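# Reassemble the aquarium canister filter with two arms

## Task

Rebuild the aquarium filter: seat both trays fully at the bottom of the canister, fit the rubber ring into the groove on the canister rim, and mount the head with both latches hooked onto the canister and both levers raised; the filter must end up standing upright.

## Robot and tools

Robot: two seven-joint arms, left_arm and right_arm, each ending in a parallel two-finger gripper. Bases (scene frame): left_arm at (-0.004, +0.336, +0.049) m, right_arm at (+0.022, -0.286, +0.049) m, both nearly unrotated. Cameras: cam_high, cam_low, cam_left_wrist, cam_right_wrist, each 896x504. A camera stand sits behind the arms.

Frames. Scene frame: origin at table height, halfway between the nominal bases; +z up, +x forward over the table, +y toward left_arm. Reported poses (end_effector_position in m, end_effector_quat_wxyz) use this frame and may be off by a few cm. Offsets in commands use each gripper's own axes, taken from its current Hand target: fingers point along +z, and they open and close along y. end_effector_position is the spot between the pads when shut; closed fingertips extend about 19 mm past it, open ones about 6 mm.

Row layout (shared by execute_actions and move): one list of 16 numbers covering both arms, each in [-1, 1]. Order: left dx, dy, dz, rx, ry, rz, left gripper position, left gripper speed, then the same eight for the right arm. dx..dz are an offset, not a pose: 1.0 equals 0.6 m. rx, ry, rz form a single rotation vector where 1.0 equals 180 degrees. Every offset counts from the Hand target held when the action or move began, never from an earlier row, so sending the same offset twice moves twice as far. Six zeros re-request the current Hand target. The gripper numbers are absolute commands, so always resend the desired position and speed for an arm you mean to leave alone; a 0 is a real command.

Gripper: position +1 = fully open (85 mm), 0 ≈ 45 mm, -1 = fully closed; the mapping is not linear, so rely on position_measured_pct (≈ 50 − 50 × position). Speed -1 ≈ 20 mm/s, 0 ≈ 85, +1 ≈ 150; faster closes from at least a centimetre away grip harder (roughly 100 N per pad slow, up to ~240 N fast). To grip, command a position narrower than the part and hold it. To release, command a few mm wider than the part. object_status: 0 moving, 1 blocked opening, 2 stopped on an object short of target (firm grip), 3 reached target or pads touching (nothing held or a weak grip). motor_current_ma near 1000 means a firm stop; near 0 means empty in air. Hold the command steady up to 1.3 s before reading a stop.

Tools:
- execute_actions(actions, cameras): actions is a list of actions; each action is a table of up to 15 rows at 1/30 s each, the last row repeated to fill 15. An empty list returns state plus all camera images. cameras: list of names, ["all"], or [].
- move(target, speed, blend, blocking, cameras): straight-line travel to one row, or through up to 15 rows, all offsets from the same starting Hand targets. speed in m/s, 0.002 to 0.5 (default 0.25), one value or one per target; rotation limited to twice that in rad/s, max 0.873. blend in m rounds corners (0 = stop at each). Paths stop after 10 s. No obstacle avoidance. blocking=false returns early while the move continues. Result adds a move: line (done, off_target, moving, held, fault) and limits (paced = pose clipped, held = steps withheld).
- wait(seconds 0 to 10): let the scene run holding the last commands.
- stop(): brake the running move; fingers continue.
- zoom_image(camera, region [x0,y0,x1,y1] pixels, at most 504 each side): magnify part of the newest image from that camera.
- clear_fault(arm): clear a reported torque fault on left_arm or right_arm.
- finished_scene(scene): end the current scene, giving its number; irreversible.

Results: per-arm Hand target (the base for the next offsets), end-effector pose, joint positions, velocities, torques, Flange force (x y z in gripper axes, includes held weight, has error), motor temperatures, Tool commands, Wrist depth (7x7 grid of mm distances, '-' = no value), and step readings for action calls.

Motion notes: orientation commands are clipped to within 32 degrees of the measured orientation each step; big turns may swing the elbow. Grippers often stop short of the Hand target; resend or add the missing offset. Joint speed caps ~1.39 rad/s (big joints) and 1.22 (wrist joints).

Avoid: dropping parts, releasing moving parts, knocking anything off the table, slamming or hard pressing (arms are stiff; a few mm past firm contact pushes hard, so approach slowly and end pushes by commanding back past the gripper), crushing a part that is still resting on something, swinging loads fast, and any contact between the two arms (a gripper closing on the other arm's fingers counts). Torque faults stop an arm until clear_fault. Motors heat when holding loads, stretching out, or pushing into unreachable poses; at 75 °C the arm sags and halts for 30-60 s. A part may occasionally get nudged by an outside push.

Each tool is called after "Request:" by a JSON object that holds its "api" and its "payload".

## Session

Request:
{"api": "execute_actions", "payload": {"actions": []}}

Scene clock: 0.00 s.
left_arm: end_effector_position=(+0.2173, -0.4761, +0.1823) position_measured_pct=0.0 object_status=3 motor_current_ma=0 end_effector_quat_wxyz=(+0.548, +0.716, -0.382, +0.204) | right_arm: end_effector_position=(+0.5864, -0.5784, +0.3607) position_measured_pct=0.0 object_status=3 motor_current_ma=0 end_effector_quat_wxyz=(-0.103, +0.974, -0.025, +0.198)
Joint positions: left_arm=[1.568 1.421 -1.169 1.299 -0.51 -1.268 0.459] | right_arm=[0.395 0.678 0.499 1.038 -0.744 1.374 -0.737]
Joint velocities: within noise
Joint torques (N m): no reading
Motor temperatures (°C): left_arm=[43 46 41 42 48 51 46] | right_arm=[46 45 38 39 50 47 48]
Flange force (N): no reading
Wrist depth (mm): cam_left_wrist=[1553 1567 1542 1524 1493 1470 1441 / 550 1602 1586 1560 1535 1507 1483 / 501 607 1629 1609 1590 1567 1528 / 443 548 1641 1637 1633 1594 1579 / 403 490 585 1691 1649 1649 1621 / 369 442 529 639 1704 1696 1691 / 340 402 474 561 1749 1745 1722] | cam_right_wrist=[1658 703 670 646 620 596 575 / 706 675 643 614 595 580 558 / 680 649 621 594 575 558 538 / 646 623 599 578 560 540 522 / 628 599 578 557 542 523 505 / 599 581 560 539 523 505 486 / 557 558 540 522 506 489 470]
Hand target: left_arm +0.2173, -0.4761, +0.1823; +0.548, +0.716, -0.382, +0.204 | right_arm +0.5864, -0.5784, +0.3607; -0.103, +0.974, -0.025, +0.198
Tool commands: left_gripper/position=+1.0 left_gripper/speed=+1.0 right_gripper/position=+1.0 right_gripper/speed=+1.0

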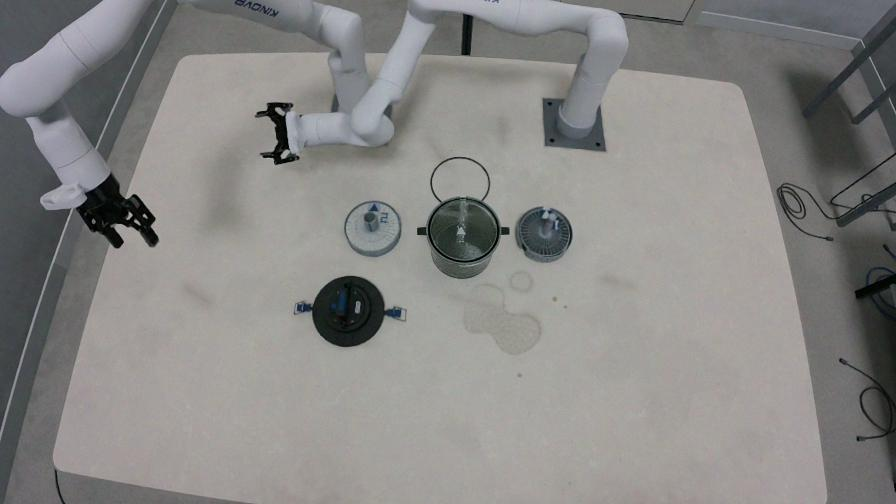

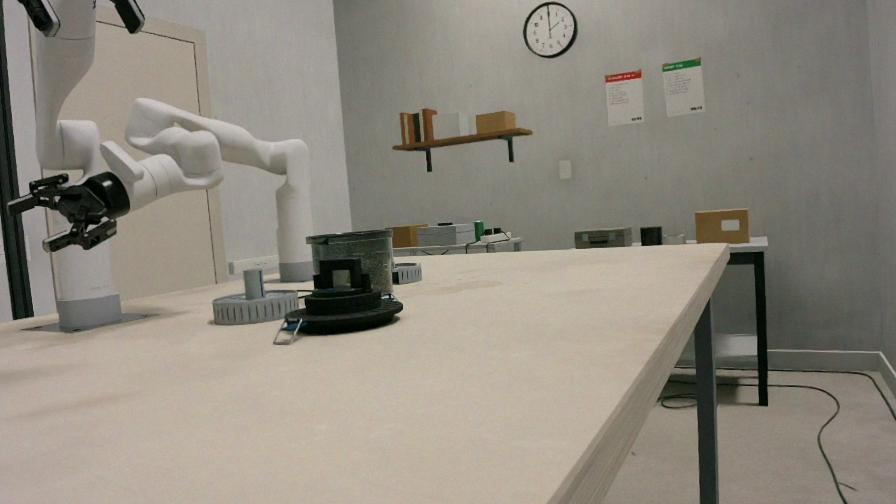

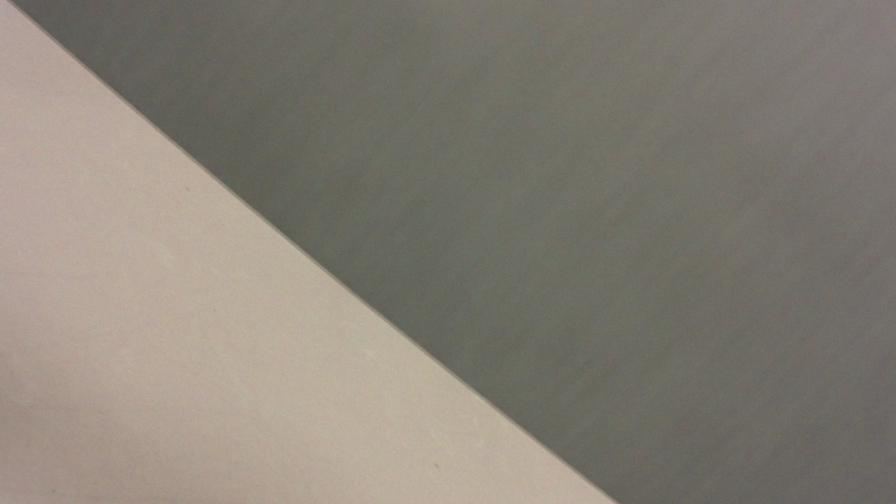

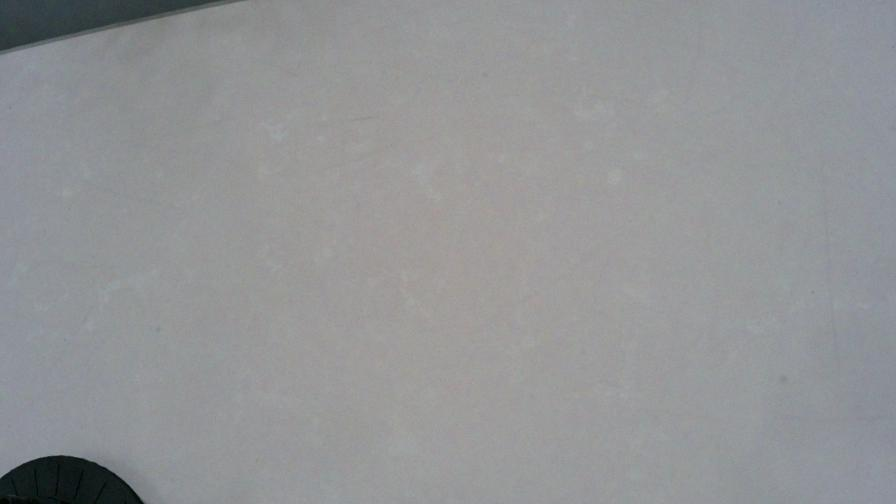

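Request:
{"api": "zoom_image", "payload": {"camera": "cam_high", "region": [280, 140, 600, 360]}}

Request:
{"api": "zoom_image", "payload": {"camera": "cam_low", "region": [200, 210, 450, 350]}}

Request:
{"api": "zoom_image", "payload": {"camera": "cam_high", "region": [330, 180, 430, 270]}}

Request:
{"api": "zoom_image", "payload": {"camera": "cam_high", "region": [410, 150, 590, 290]}}

Request:
{"api": "zoom_image", "payload": {"camera": "cam_high", "region": [285, 265, 415, 355]}}

Scaled by 1.575 from the camera's 896x504 image, which has a finer 1280x720 frame.

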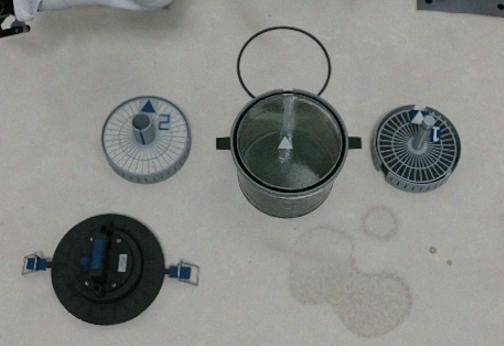

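Scaled by 2.016 from the camera's 896x504 image, which has a finer 1280x720 frame.

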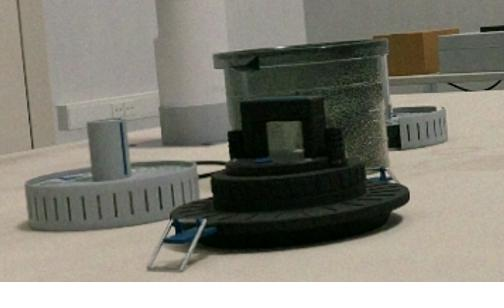

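Scaled by 5.040 from the camera's 896x504 image, which has a finer 1280x720 frame.

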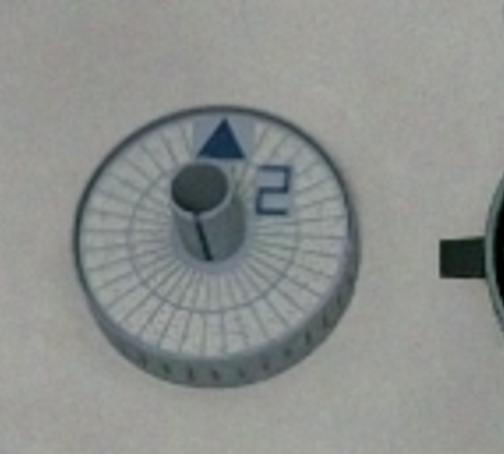

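Scaled by 2.800 from the camera's 896x504 image, which has a finer 1280x720 frame.

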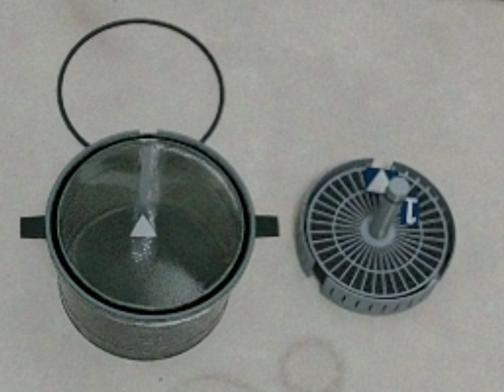

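Scaled by 3.877 from the camera's 896x504 image, which has a finer 1280x720 frame.

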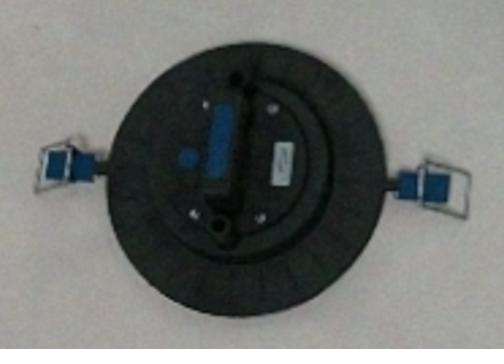

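Request:
{"api": "move", "payload": {"target": [[-0.074,-0.122,-0.935,0,0,0,1,1,0,0,0,-0.0667,-0.1283,-0.0162,1,1]], "speed": 0.2, "cameras": ["all"]}}

Scene clock: 10.47 s.
left_arm: end_effector_position=(+0.3167, +0.0736, +0.2823) position_measured_pct=0.0 object_status=3 motor_current_ma=0 end_effector_quat_wxyz=(+0.548, +0.716, -0.382, +0.204) | right_arm: end_effector_position=(+0.5864, -0.5785, +0.3607) position_measured_pct=0.0 object_status=3 motor_current_ma=0 end_effector_quat_wxyz=(+0.001, +1.000, +0.000, -0.002)
Joint positions: left_arm=[0.554 0.908 -1.065 2.119 -1.771 -2.096 -0.654] | right_arm=[0.319 0.94 0.62 0.426 -0.505 1.843 -0.996]
Joint torques (N m): left_arm=[-0.66 -16.8 -3.51 -0.01 0.5 -3.2 -0.23] | right_arm=[1.11 -24.14 2.27 -6.66 -0.12 0 -0.05]
Flange force (N): left_arm=[5.1 -5.9 0.9] | right_arm=no reading
Wrist depth (mm): cam_left_wrist=[886 1131 2072 2059 2034 2021 479 / 784 991 2098 2118 2034 2072 485 / 695 863 1083 2181 2153 2098 512 / 624 754 939 1217 2210 2174 542 / 565 675 819 1022 2263 2203 553 / 474 619 710 872 1145 2318 513 / 446 514 646 787 971 1235 493] | cam_right_wrist=[513 512 510 509 508 508 508 / 512 510 510 508 509 508 506 / 511 511 509 509 509 507 506 / 510 513 512 509 508 507 507 / 510 511 511 508 508 508 506 / 513 510 510 507 510 507 506 / 513 510 509 510 507 507 505]
Hand target: left_arm +0.3167, +0.0736, +0.2823; +0.548, +0.716, -0.382, +0.204 | right_arm +0.5864, -0.5784, +0.3607; +0.001, +1.000, +0.000, -0.002
Off the commanded pose: left_arm 0.000 m, 0 deg | right_arm 0.000 m, 0 deg.
joint sent to its limit (left arm) — joint 6 (wrist pitch), lower limit. The joint targets still meet the commanded pose.
move: done

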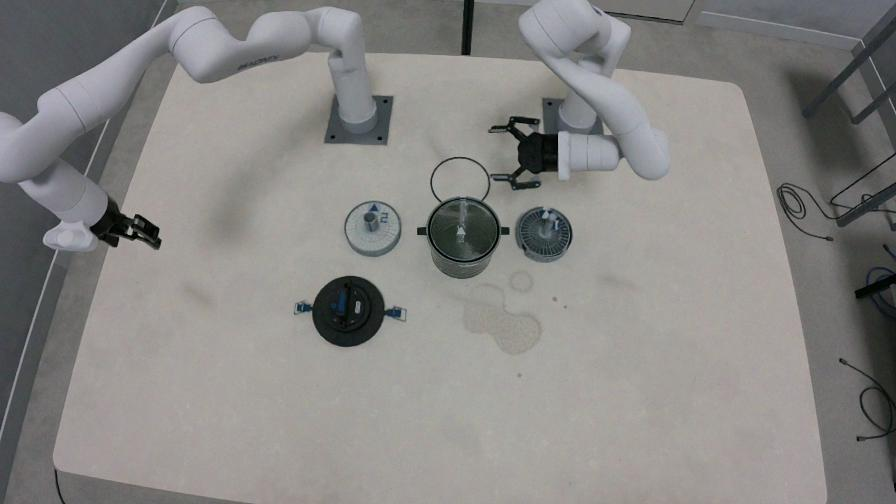

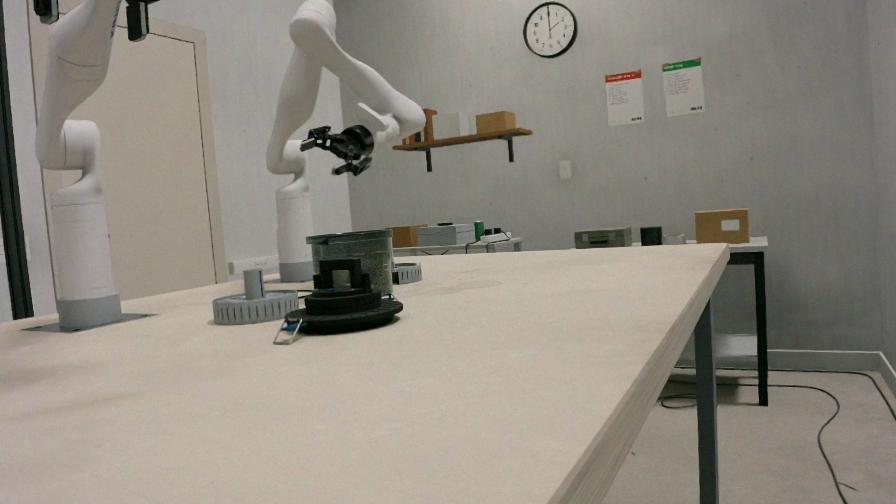

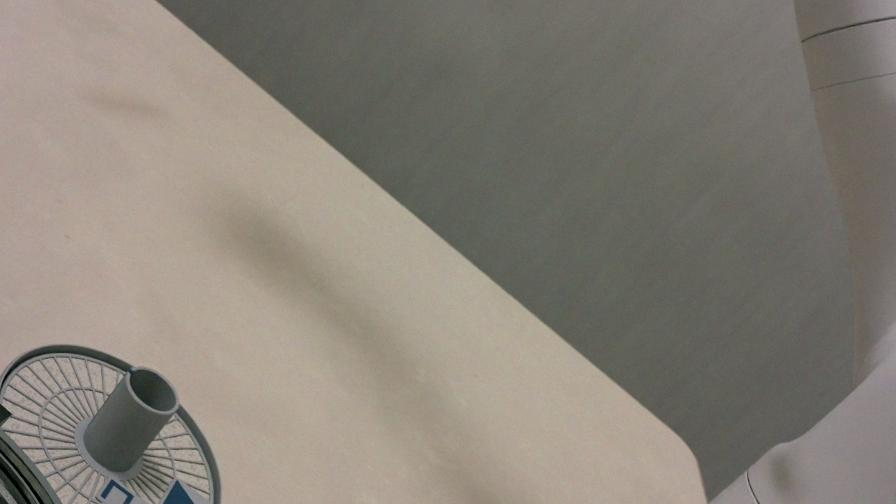

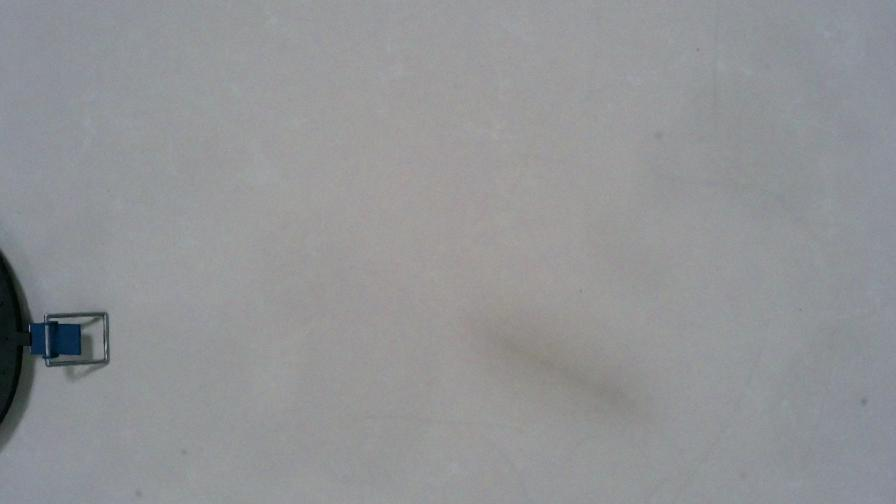

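Request:
{"api": "move", "payload": {"target": [[0.08,0.043,-0.263,0.386,-0.144,-0.269,1,1,0,-0.36,0,0,0,0,1,1]], "speed": 0.2, "cameras": ["all"]}}

Scene clock: 15.83 s.
left_arm: end_effector_position=(+0.3467, +0.2037, +0.3826) position_measured_pct=0.0 object_status=3 motor_current_ma=0 end_effector_quat_wxyz=(+0.000, +1.000, +0.000, +0.000) | right_arm: end_effector_position=(+0.5864, -0.3624, +0.3604) position_measured_pct=0.0 object_status=3 motor_current_ma=0 end_effector_quat_wxyz=(+0.001, +1.000, +0.000, -0.002)
Joint positions: left_arm=[1.179 0.914 -2.034 1.568 -2.281 -1.935 0.89] | right_arm=[-0.188 0.715 0.673 0.924 -0.419 1.62 -1.234]
Joint torques (N m): left_arm=[-0.57 -14.68 -6.9 -3.28 0.03 -0.38 -0.17] | right_arm=[1.15 -20.4 3.42 -7.28 -0.1 0.01 -0.05]
Flange force (N): left_arm=[5.3 3.6 -4.2] | right_arm=[1.6 -1.7 -2.5]
Wrist depth (mm): cam_left_wrist=[521 525 525 528 528 530 529 / 522 525 525 528 527 528 531 / 524 527 527 528 527 530 531 / 524 525 497 499 528 532 532 / 523 526 499 503 531 531 534 / 527 527 500 501 530 532 533 / 527 528 527 529 533 535 534] | cam_right_wrist=[512 511 510 508 508 508 505 / 512 511 511 510 507 507 505 / 511 512 510 509 508 507 506 / 513 487 488 510 509 508 507 / 512 456 487 509 508 507 505 / 510 456 486 509 507 506 507 / 512 487 487 510 509 507 507]
Hand target: left_arm +0.3467, +0.2037, +0.3825; +0.000, +1.000, +0.000, +0.000 | right_arm +0.5864, -0.3624, +0.3604; +0.001, +1.000, +0.000, -0.002
Off the commanded pose: left_arm 0.000 m, 0 deg | right_arm 0.000 m, 0 deg.
move: done

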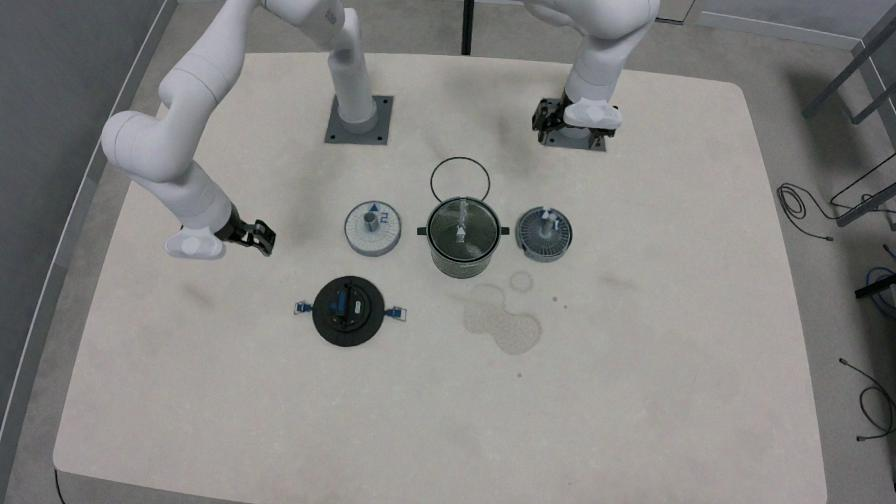

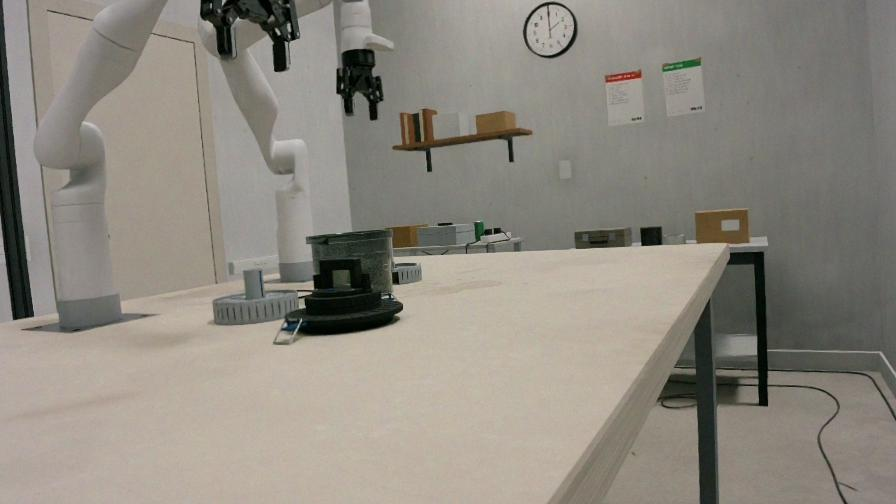

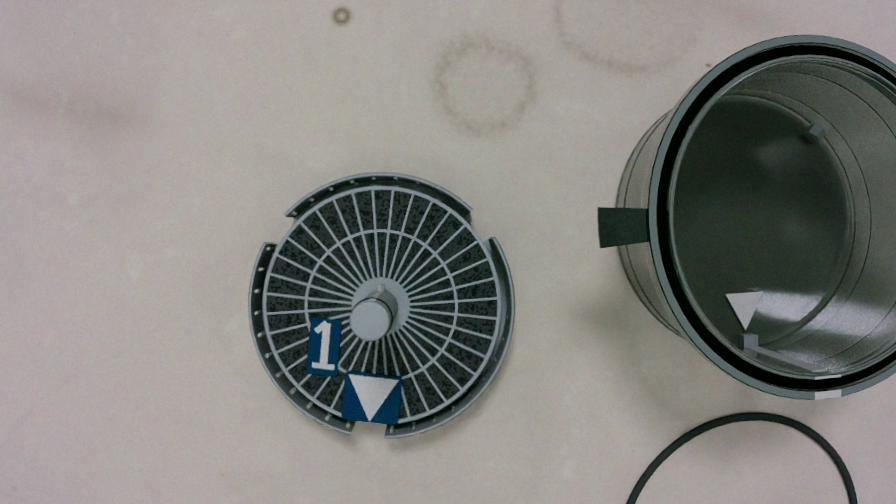

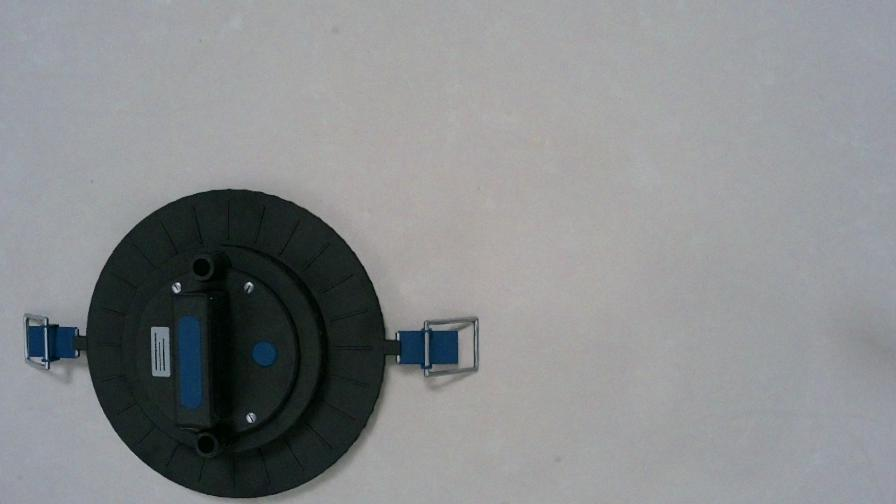

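Request:
{"api": "move", "payload": {"target": [[0,0.25,0,0,0,0,1,1,-0.41,-0.28,0,0,0,0,1,1]], "speed": 0.2, "cameras": ["all"]}}

Scene clock: 20.47 s.
left_arm: end_effector_position=(+0.3466, +0.0537, +0.3826) position_measured_pct=0.0 object_status=3 motor_current_ma=0 end_effector_quat_wxyz=(+0.000, +1.000, +0.000, +0.000) | right_arm: end_effector_position=(+0.3404, -0.1944, +0.3611) position_measured_pct=0.0 object_status=3 motor_current_ma=0 end_effector_quat_wxyz=(+0.001, +1.000, +0.000, -0.002)
Joint positions: left_arm=[1.314 1.024 -2.015 1.331 -2.067 -2.072 1.303] | right_arm=[-0.963 0.065 0.653 1.784 -0.041 1.311 -1.868]
Joint torques (N m): left_arm=[-0.62 -18.24 -7.28 -1.66 -0.03 -0.4 -0.23] | right_arm=[1.09 -7.76 0.73 -7.8 -0.09 0 -0.01]
Flange force (N): left_arm=[4.8 5.9 -3.8] | right_arm=[-0.7 -2.3 -3.1]
Wrist depth (mm): cam_left_wrist=[522 525 525 523 527 529 527 / 525 527 527 527 530 529 532 / 526 526 527 530 529 529 531 / 497 499 526 530 529 532 499 / 495 500 527 528 530 532 500 / 499 505 528 529 530 532 503 / 530 530 527 530 532 535 534] | cam_right_wrist=[513 513 513 511 487 508 506 / 514 511 510 509 509 510 510 / 513 513 512 478 510 509 509 / 514 512 510 480 478 508 506 / 513 511 512 479 477 507 507 / 509 512 512 478 508 508 505 / 513 510 513 509 507 506 507]
Hand target: left_arm +0.3466, +0.0537, +0.3825; +0.000, +1.000, +0.000, +0.000 | right_arm +0.3404, -0.1944, +0.3611; +0.001, +1.000, +0.000, -0.002
Off the commanded pose: left_arm 0.000 m, 0 deg | right_arm 0.000 m, 0 deg.
move: done

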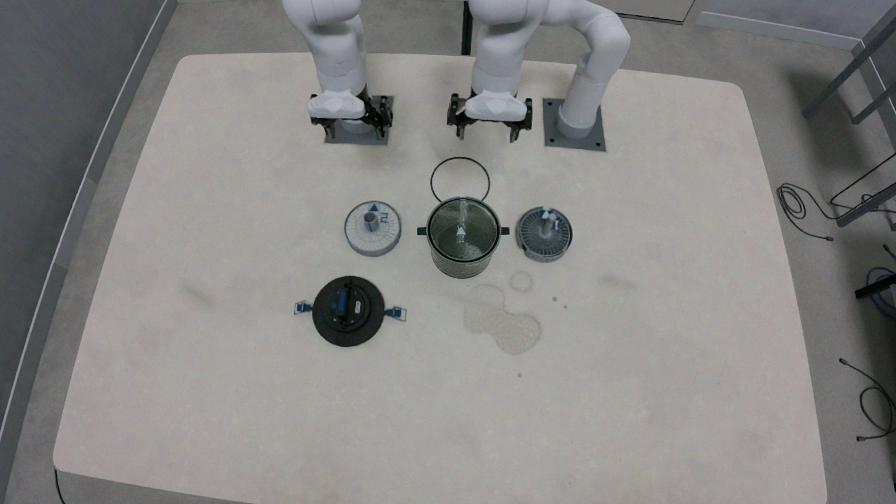

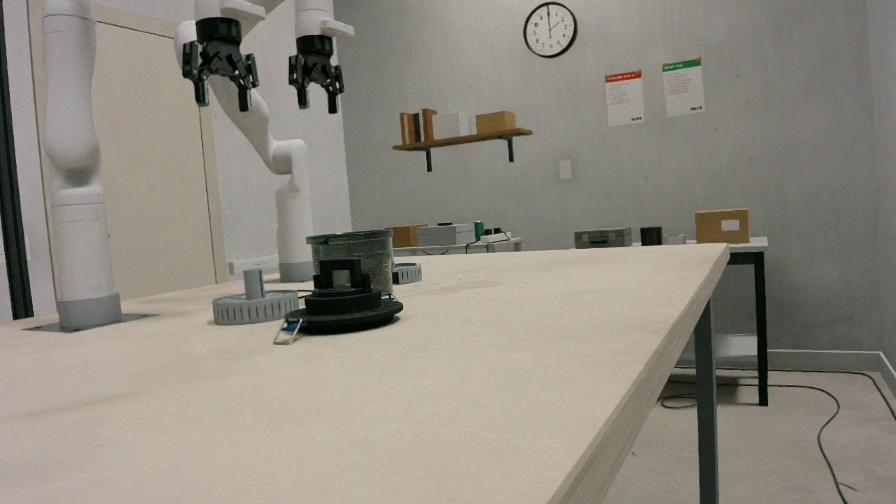

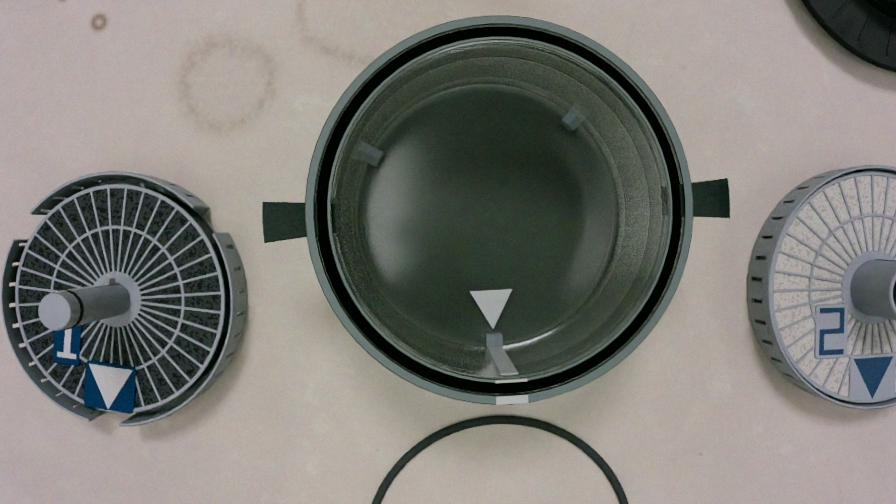

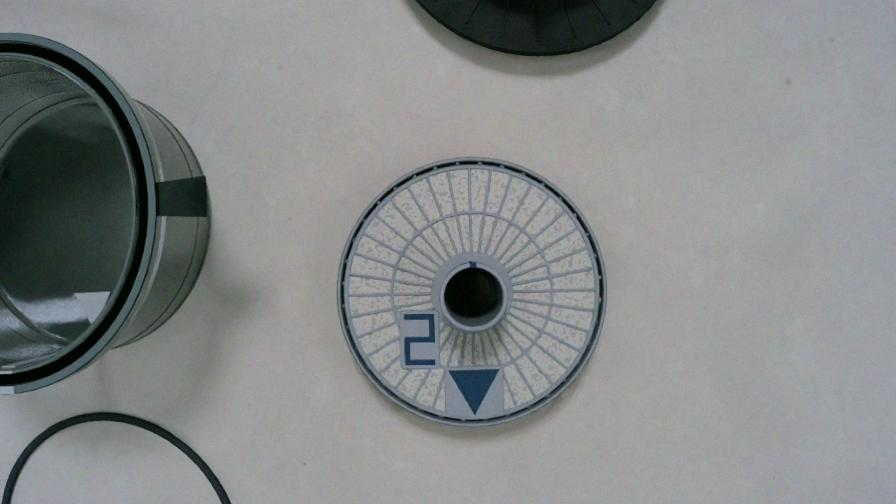

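Request:
{"api": "zoom_image", "payload": {"camera": "cam_left_wrist", "region": [250, 0, 750, 420]}}

Request:
{"api": "zoom_image", "payload": {"camera": "cam_left_wrist", "region": [0, 150, 260, 440]}}

Request:
{"api": "zoom_image", "payload": {"camera": "cam_right_wrist", "region": [330, 150, 620, 440]}}

Scaled by 1.008 from the camera's 896x504 image, which has a finer 1280x720 frame.

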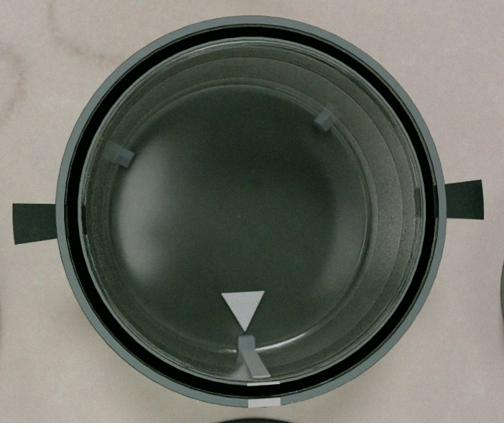

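Scaled by 1.738 from the camera's 896x504 image, which has a finer 1280x720 frame.

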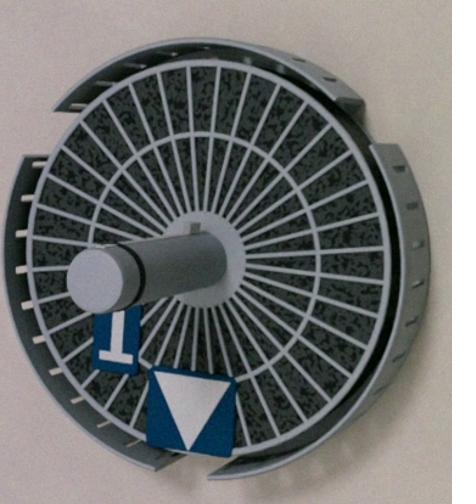

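Scaled by 1.738 from the camera's 896x504 image, which has a finer 1280x720 frame.

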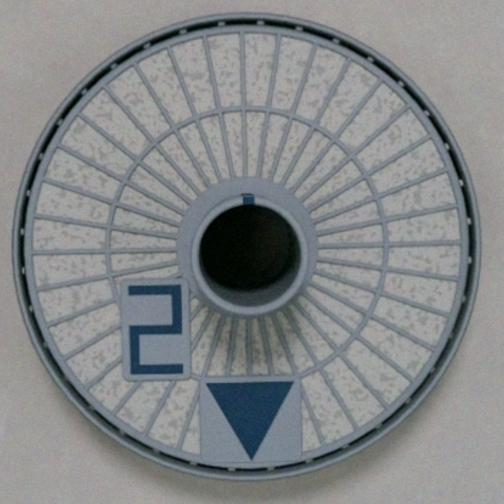

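Request:
{"api": "move", "payload": {"target": [[0,0,0,0,0,0,1,1,0.058,0.022,0,0,0,0,1,1],[0,0,0,0,0,0,1,1,0.058,0.022,0.4167,0,0,0,1,1]], "speed": 0.15, "cameras": ["all"]}}

Request:
{"api": "zoom_image", "payload": {"camera": "cam_high", "region": [310, 140, 450, 260]}}

Request:
{"api": "zoom_image", "payload": {"camera": "cam_low", "region": [180, 180, 400, 350]}}

Scene clock: 34.83 s.
left_arm: end_effector_position=(+0.3467, +0.0537, +0.3826) position_measured_pct=0.0 object_status=3 motor_current_ma=0 end_effector_quat_wxyz=(+0.000, +1.000, +0.000, +0.000) | right_arm: end_effector_position=(+0.3742, -0.2080, +0.1110) position_measured_pct=0.0 object_status=3 motor_current_ma=0 end_effector_quat_wxyz=(+0.001, +1.000, +0.000, -0.002)
Joint positions: left_arm=[1.314 1.024 -2.015 1.331 -2.067 -2.072 1.303] | right_arm=[-0.635 0.573 0.475 2.131 -0.493 0.549 -1.363]
Joint torques (N m): left_arm=[-0.57 -18.26 -7.3 -1.61 -0.01 -0.39 -0.23] | right_arm=[1.1 -13.7 2.42 -3.1 -0.11 0.01 -0.04]
Flange force (N): left_arm=[5.1 6.0 -4.0] | right_arm=[1.7 -3.4 -2.9]
Wrist depth (mm): cam_left_wrist=[522 524 525 527 527 530 530 / 523 525 526 527 529 530 531 / 525 525 527 527 530 530 531 / 496 498 528 528 530 530 500 / 496 499 529 529 529 531 499 / 499 504 529 531 530 532 500 / 527 528 530 529 531 533 534] | cam_right_wrist=[260 260 260 259 258 258 257 / 261 260 259 260 258 258 258 / 260 260 259 259 258 258 257 / 261 260 229 228 228 258 258 / 260 260 228 228 228 258 258 / 261 229 229 228 228 230 257 / 260 229 227 191 228 227 258]
Hand target: left_arm +0.3467, +0.0537, +0.3826; +0.000, +1.000, +0.000, +0.000 | right_arm +0.3742, -0.2080, +0.1110; +0.001, +1.000, +0.000, -0.002
Off the commanded pose: left_arm 0.000 m, 0 deg | right_arm 0.000 m, 0 deg.
move: done

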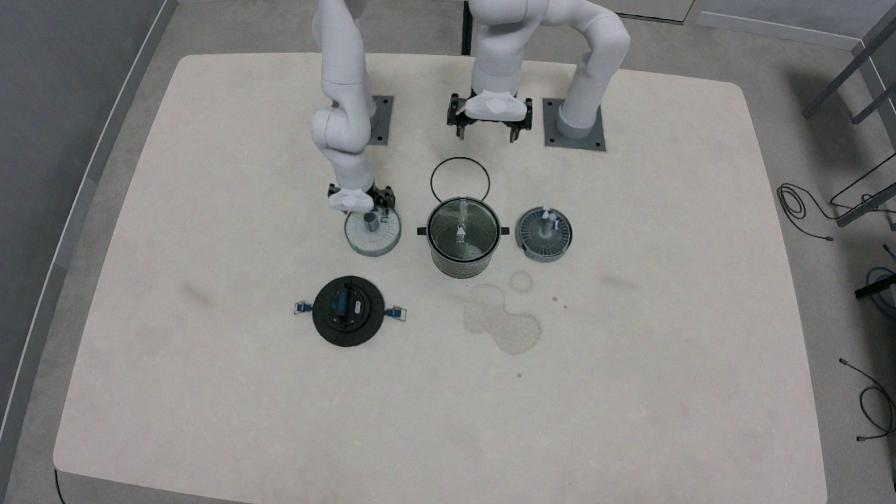

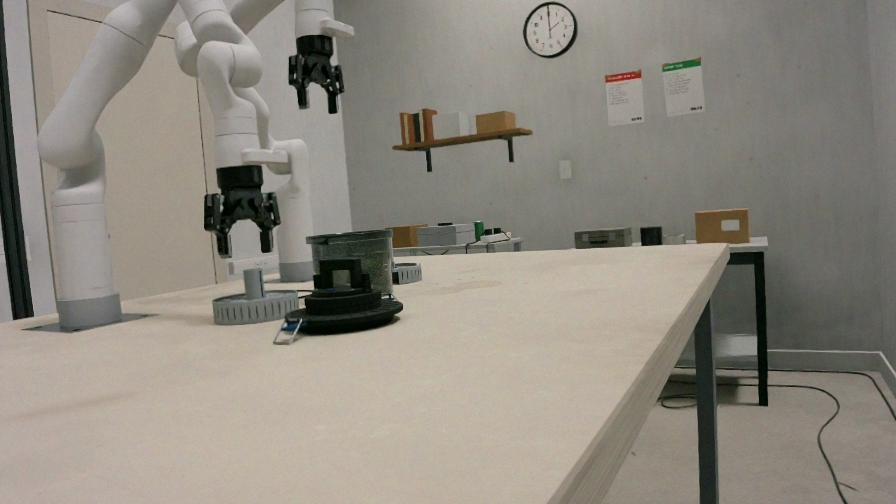

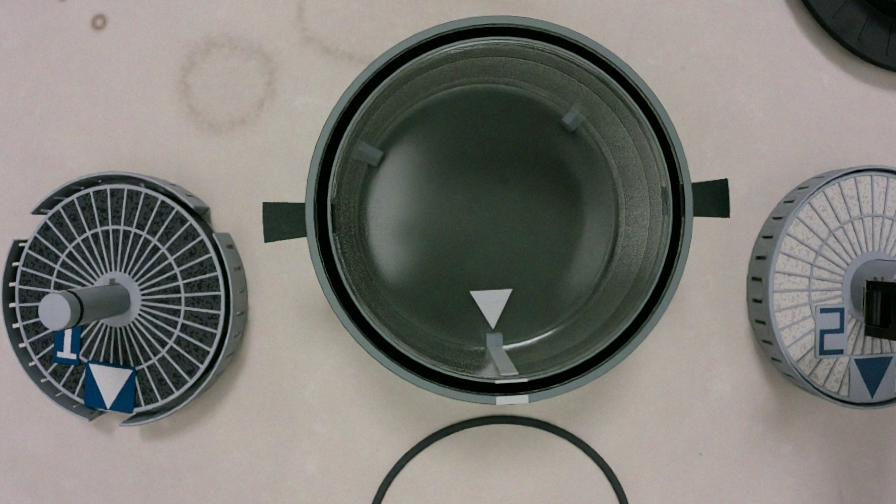

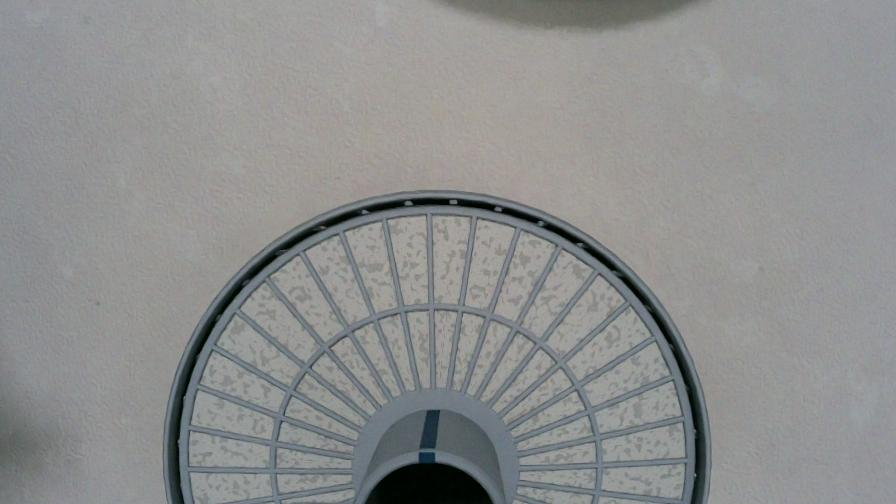

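Scaled by 3.600 from the camera's 896x504 image, which has a finer 1280x720 frame.

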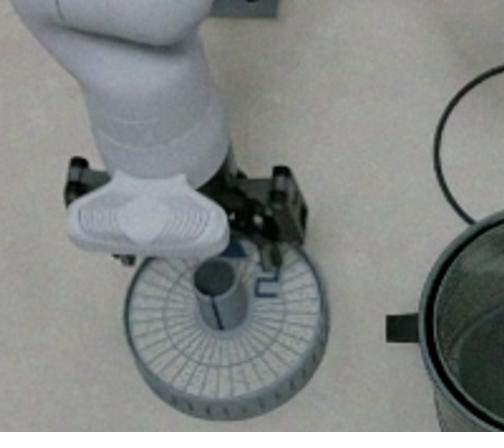

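Scaled by 2.291 from the camera's 896x504 image, which has a finer 1280x720 frame.

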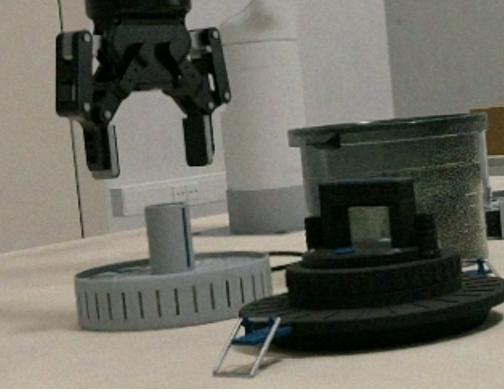

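Request:
{"api": "move", "payload": {"target": [0,0,0,0,0,0,1,1,0,0,0.06,0,0,0,1,1], "speed": 0.1, "cameras": ["cam_high","cam_low"]}}

Request:
{"api": "zoom_image", "payload": {"camera": "cam_high", "region": [320, 180, 420, 270]}}

Request:
{"api": "zoom_image", "payload": {"camera": "cam_low", "region": [190, 200, 330, 340]}}

Scene clock: 38.17 s.
left_arm: end_effector_position=(+0.3467, +0.0537, +0.3826) position_measured_pct=0.0 object_status=3 motor_current_ma=0 end_effector_quat_wxyz=(+0.000, +1.000, +0.000, +0.000) | right_arm: end_effector_position=(+0.3741, -0.2080, +0.0750) position_measured_pct=0.0 object_status=3 motor_current_ma=0 end_effector_quat_wxyz=(+0.001, +1.000, +0.000, -0.002)
Joint positions: left_arm=[1.314 1.024 -2.015 1.331 -2.067 -2.072 1.303] | right_arm=[-0.569 0.654 0.387 2.151 -0.568 0.44 -1.299]
Joint torques (N m): left_arm=[-0.64 -18.26 -7.26 -1.67 0.03 -0.4 -0.19] | right_arm=[1.18 -14.56 2.33 -2.09 -0.09 -0.01 -0.03]
Flange force (N): left_arm=[4.6 5.7 -3.7] | right_arm=[2.6 -3.9 -2.7]
Wrist depth (mm): cam_left_wrist=[523 525 525 525 529 529 529 / 527 526 526 525 529 530 530 / 524 525 526 528 529 527 531 / 498 498 528 529 529 530 500 / 496 496 529 528 529 529 498 / 499 503 529 530 531 533 500 / 527 527 529 531 530 531 535] | cam_right_wrist=[224 224 223 223 222 222 221 / 224 224 224 223 222 222 222 / 224 223 223 191 223 222 222 / 224 224 192 192 192 222 222 / 224 193 192 192 192 191 221 / 224 193 193 192 192 191 222 / 224 193 192 183 191 190 221]
Hand target: left_arm +0.3467, +0.0537, +0.3826; +0.000, +1.000, +0.000, +0.000 | right_arm +0.3741, -0.2080, +0.0750; +0.001, +1.000, +0.000, -0.002
Off the commanded pose: left_arm 0.000 m, 0 deg | right_arm 0.000 m, 0 deg.
move: done
Images, in order (width x height): cam_high 896x504, cam_low 896x504.

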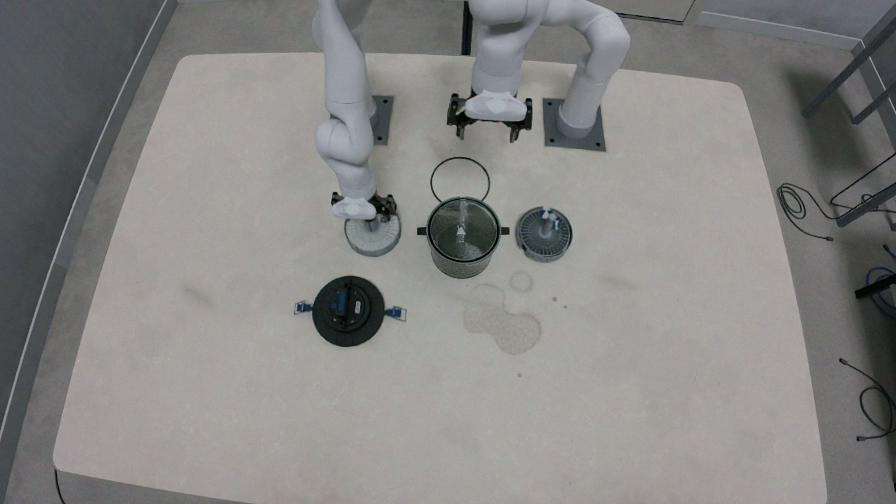

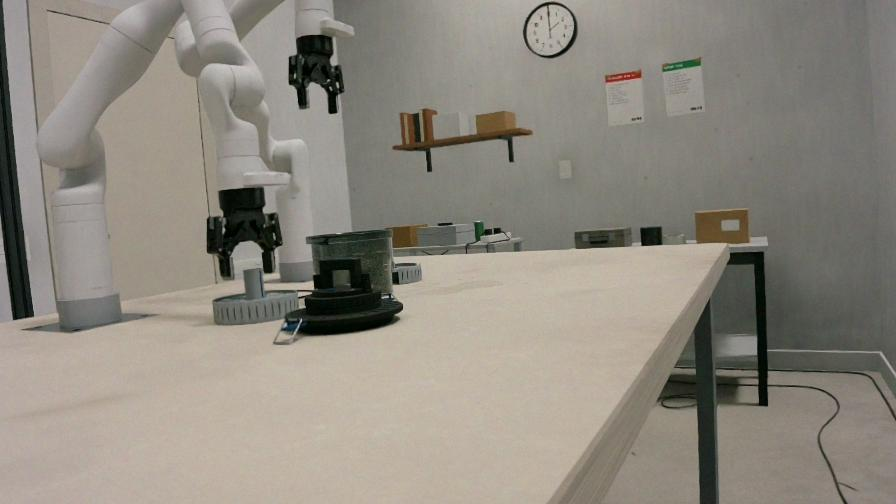

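Scaled by 5.040 from the camera's 896x504 image, which has a finer 1280x720 frame.

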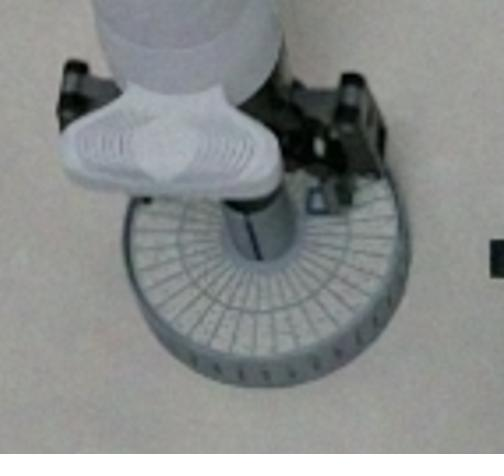

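Scaled by 3.600 from the camera's 896x504 image, which has a finer 1280x720 frame.

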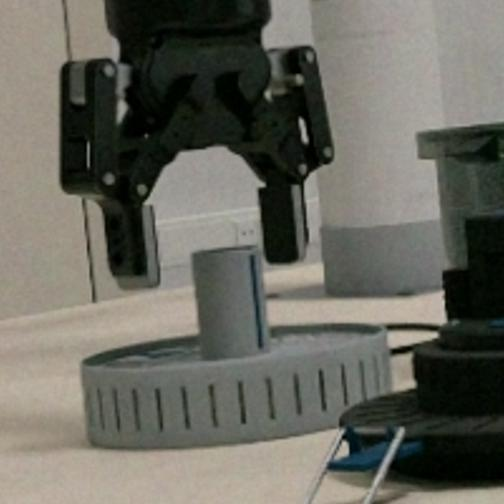

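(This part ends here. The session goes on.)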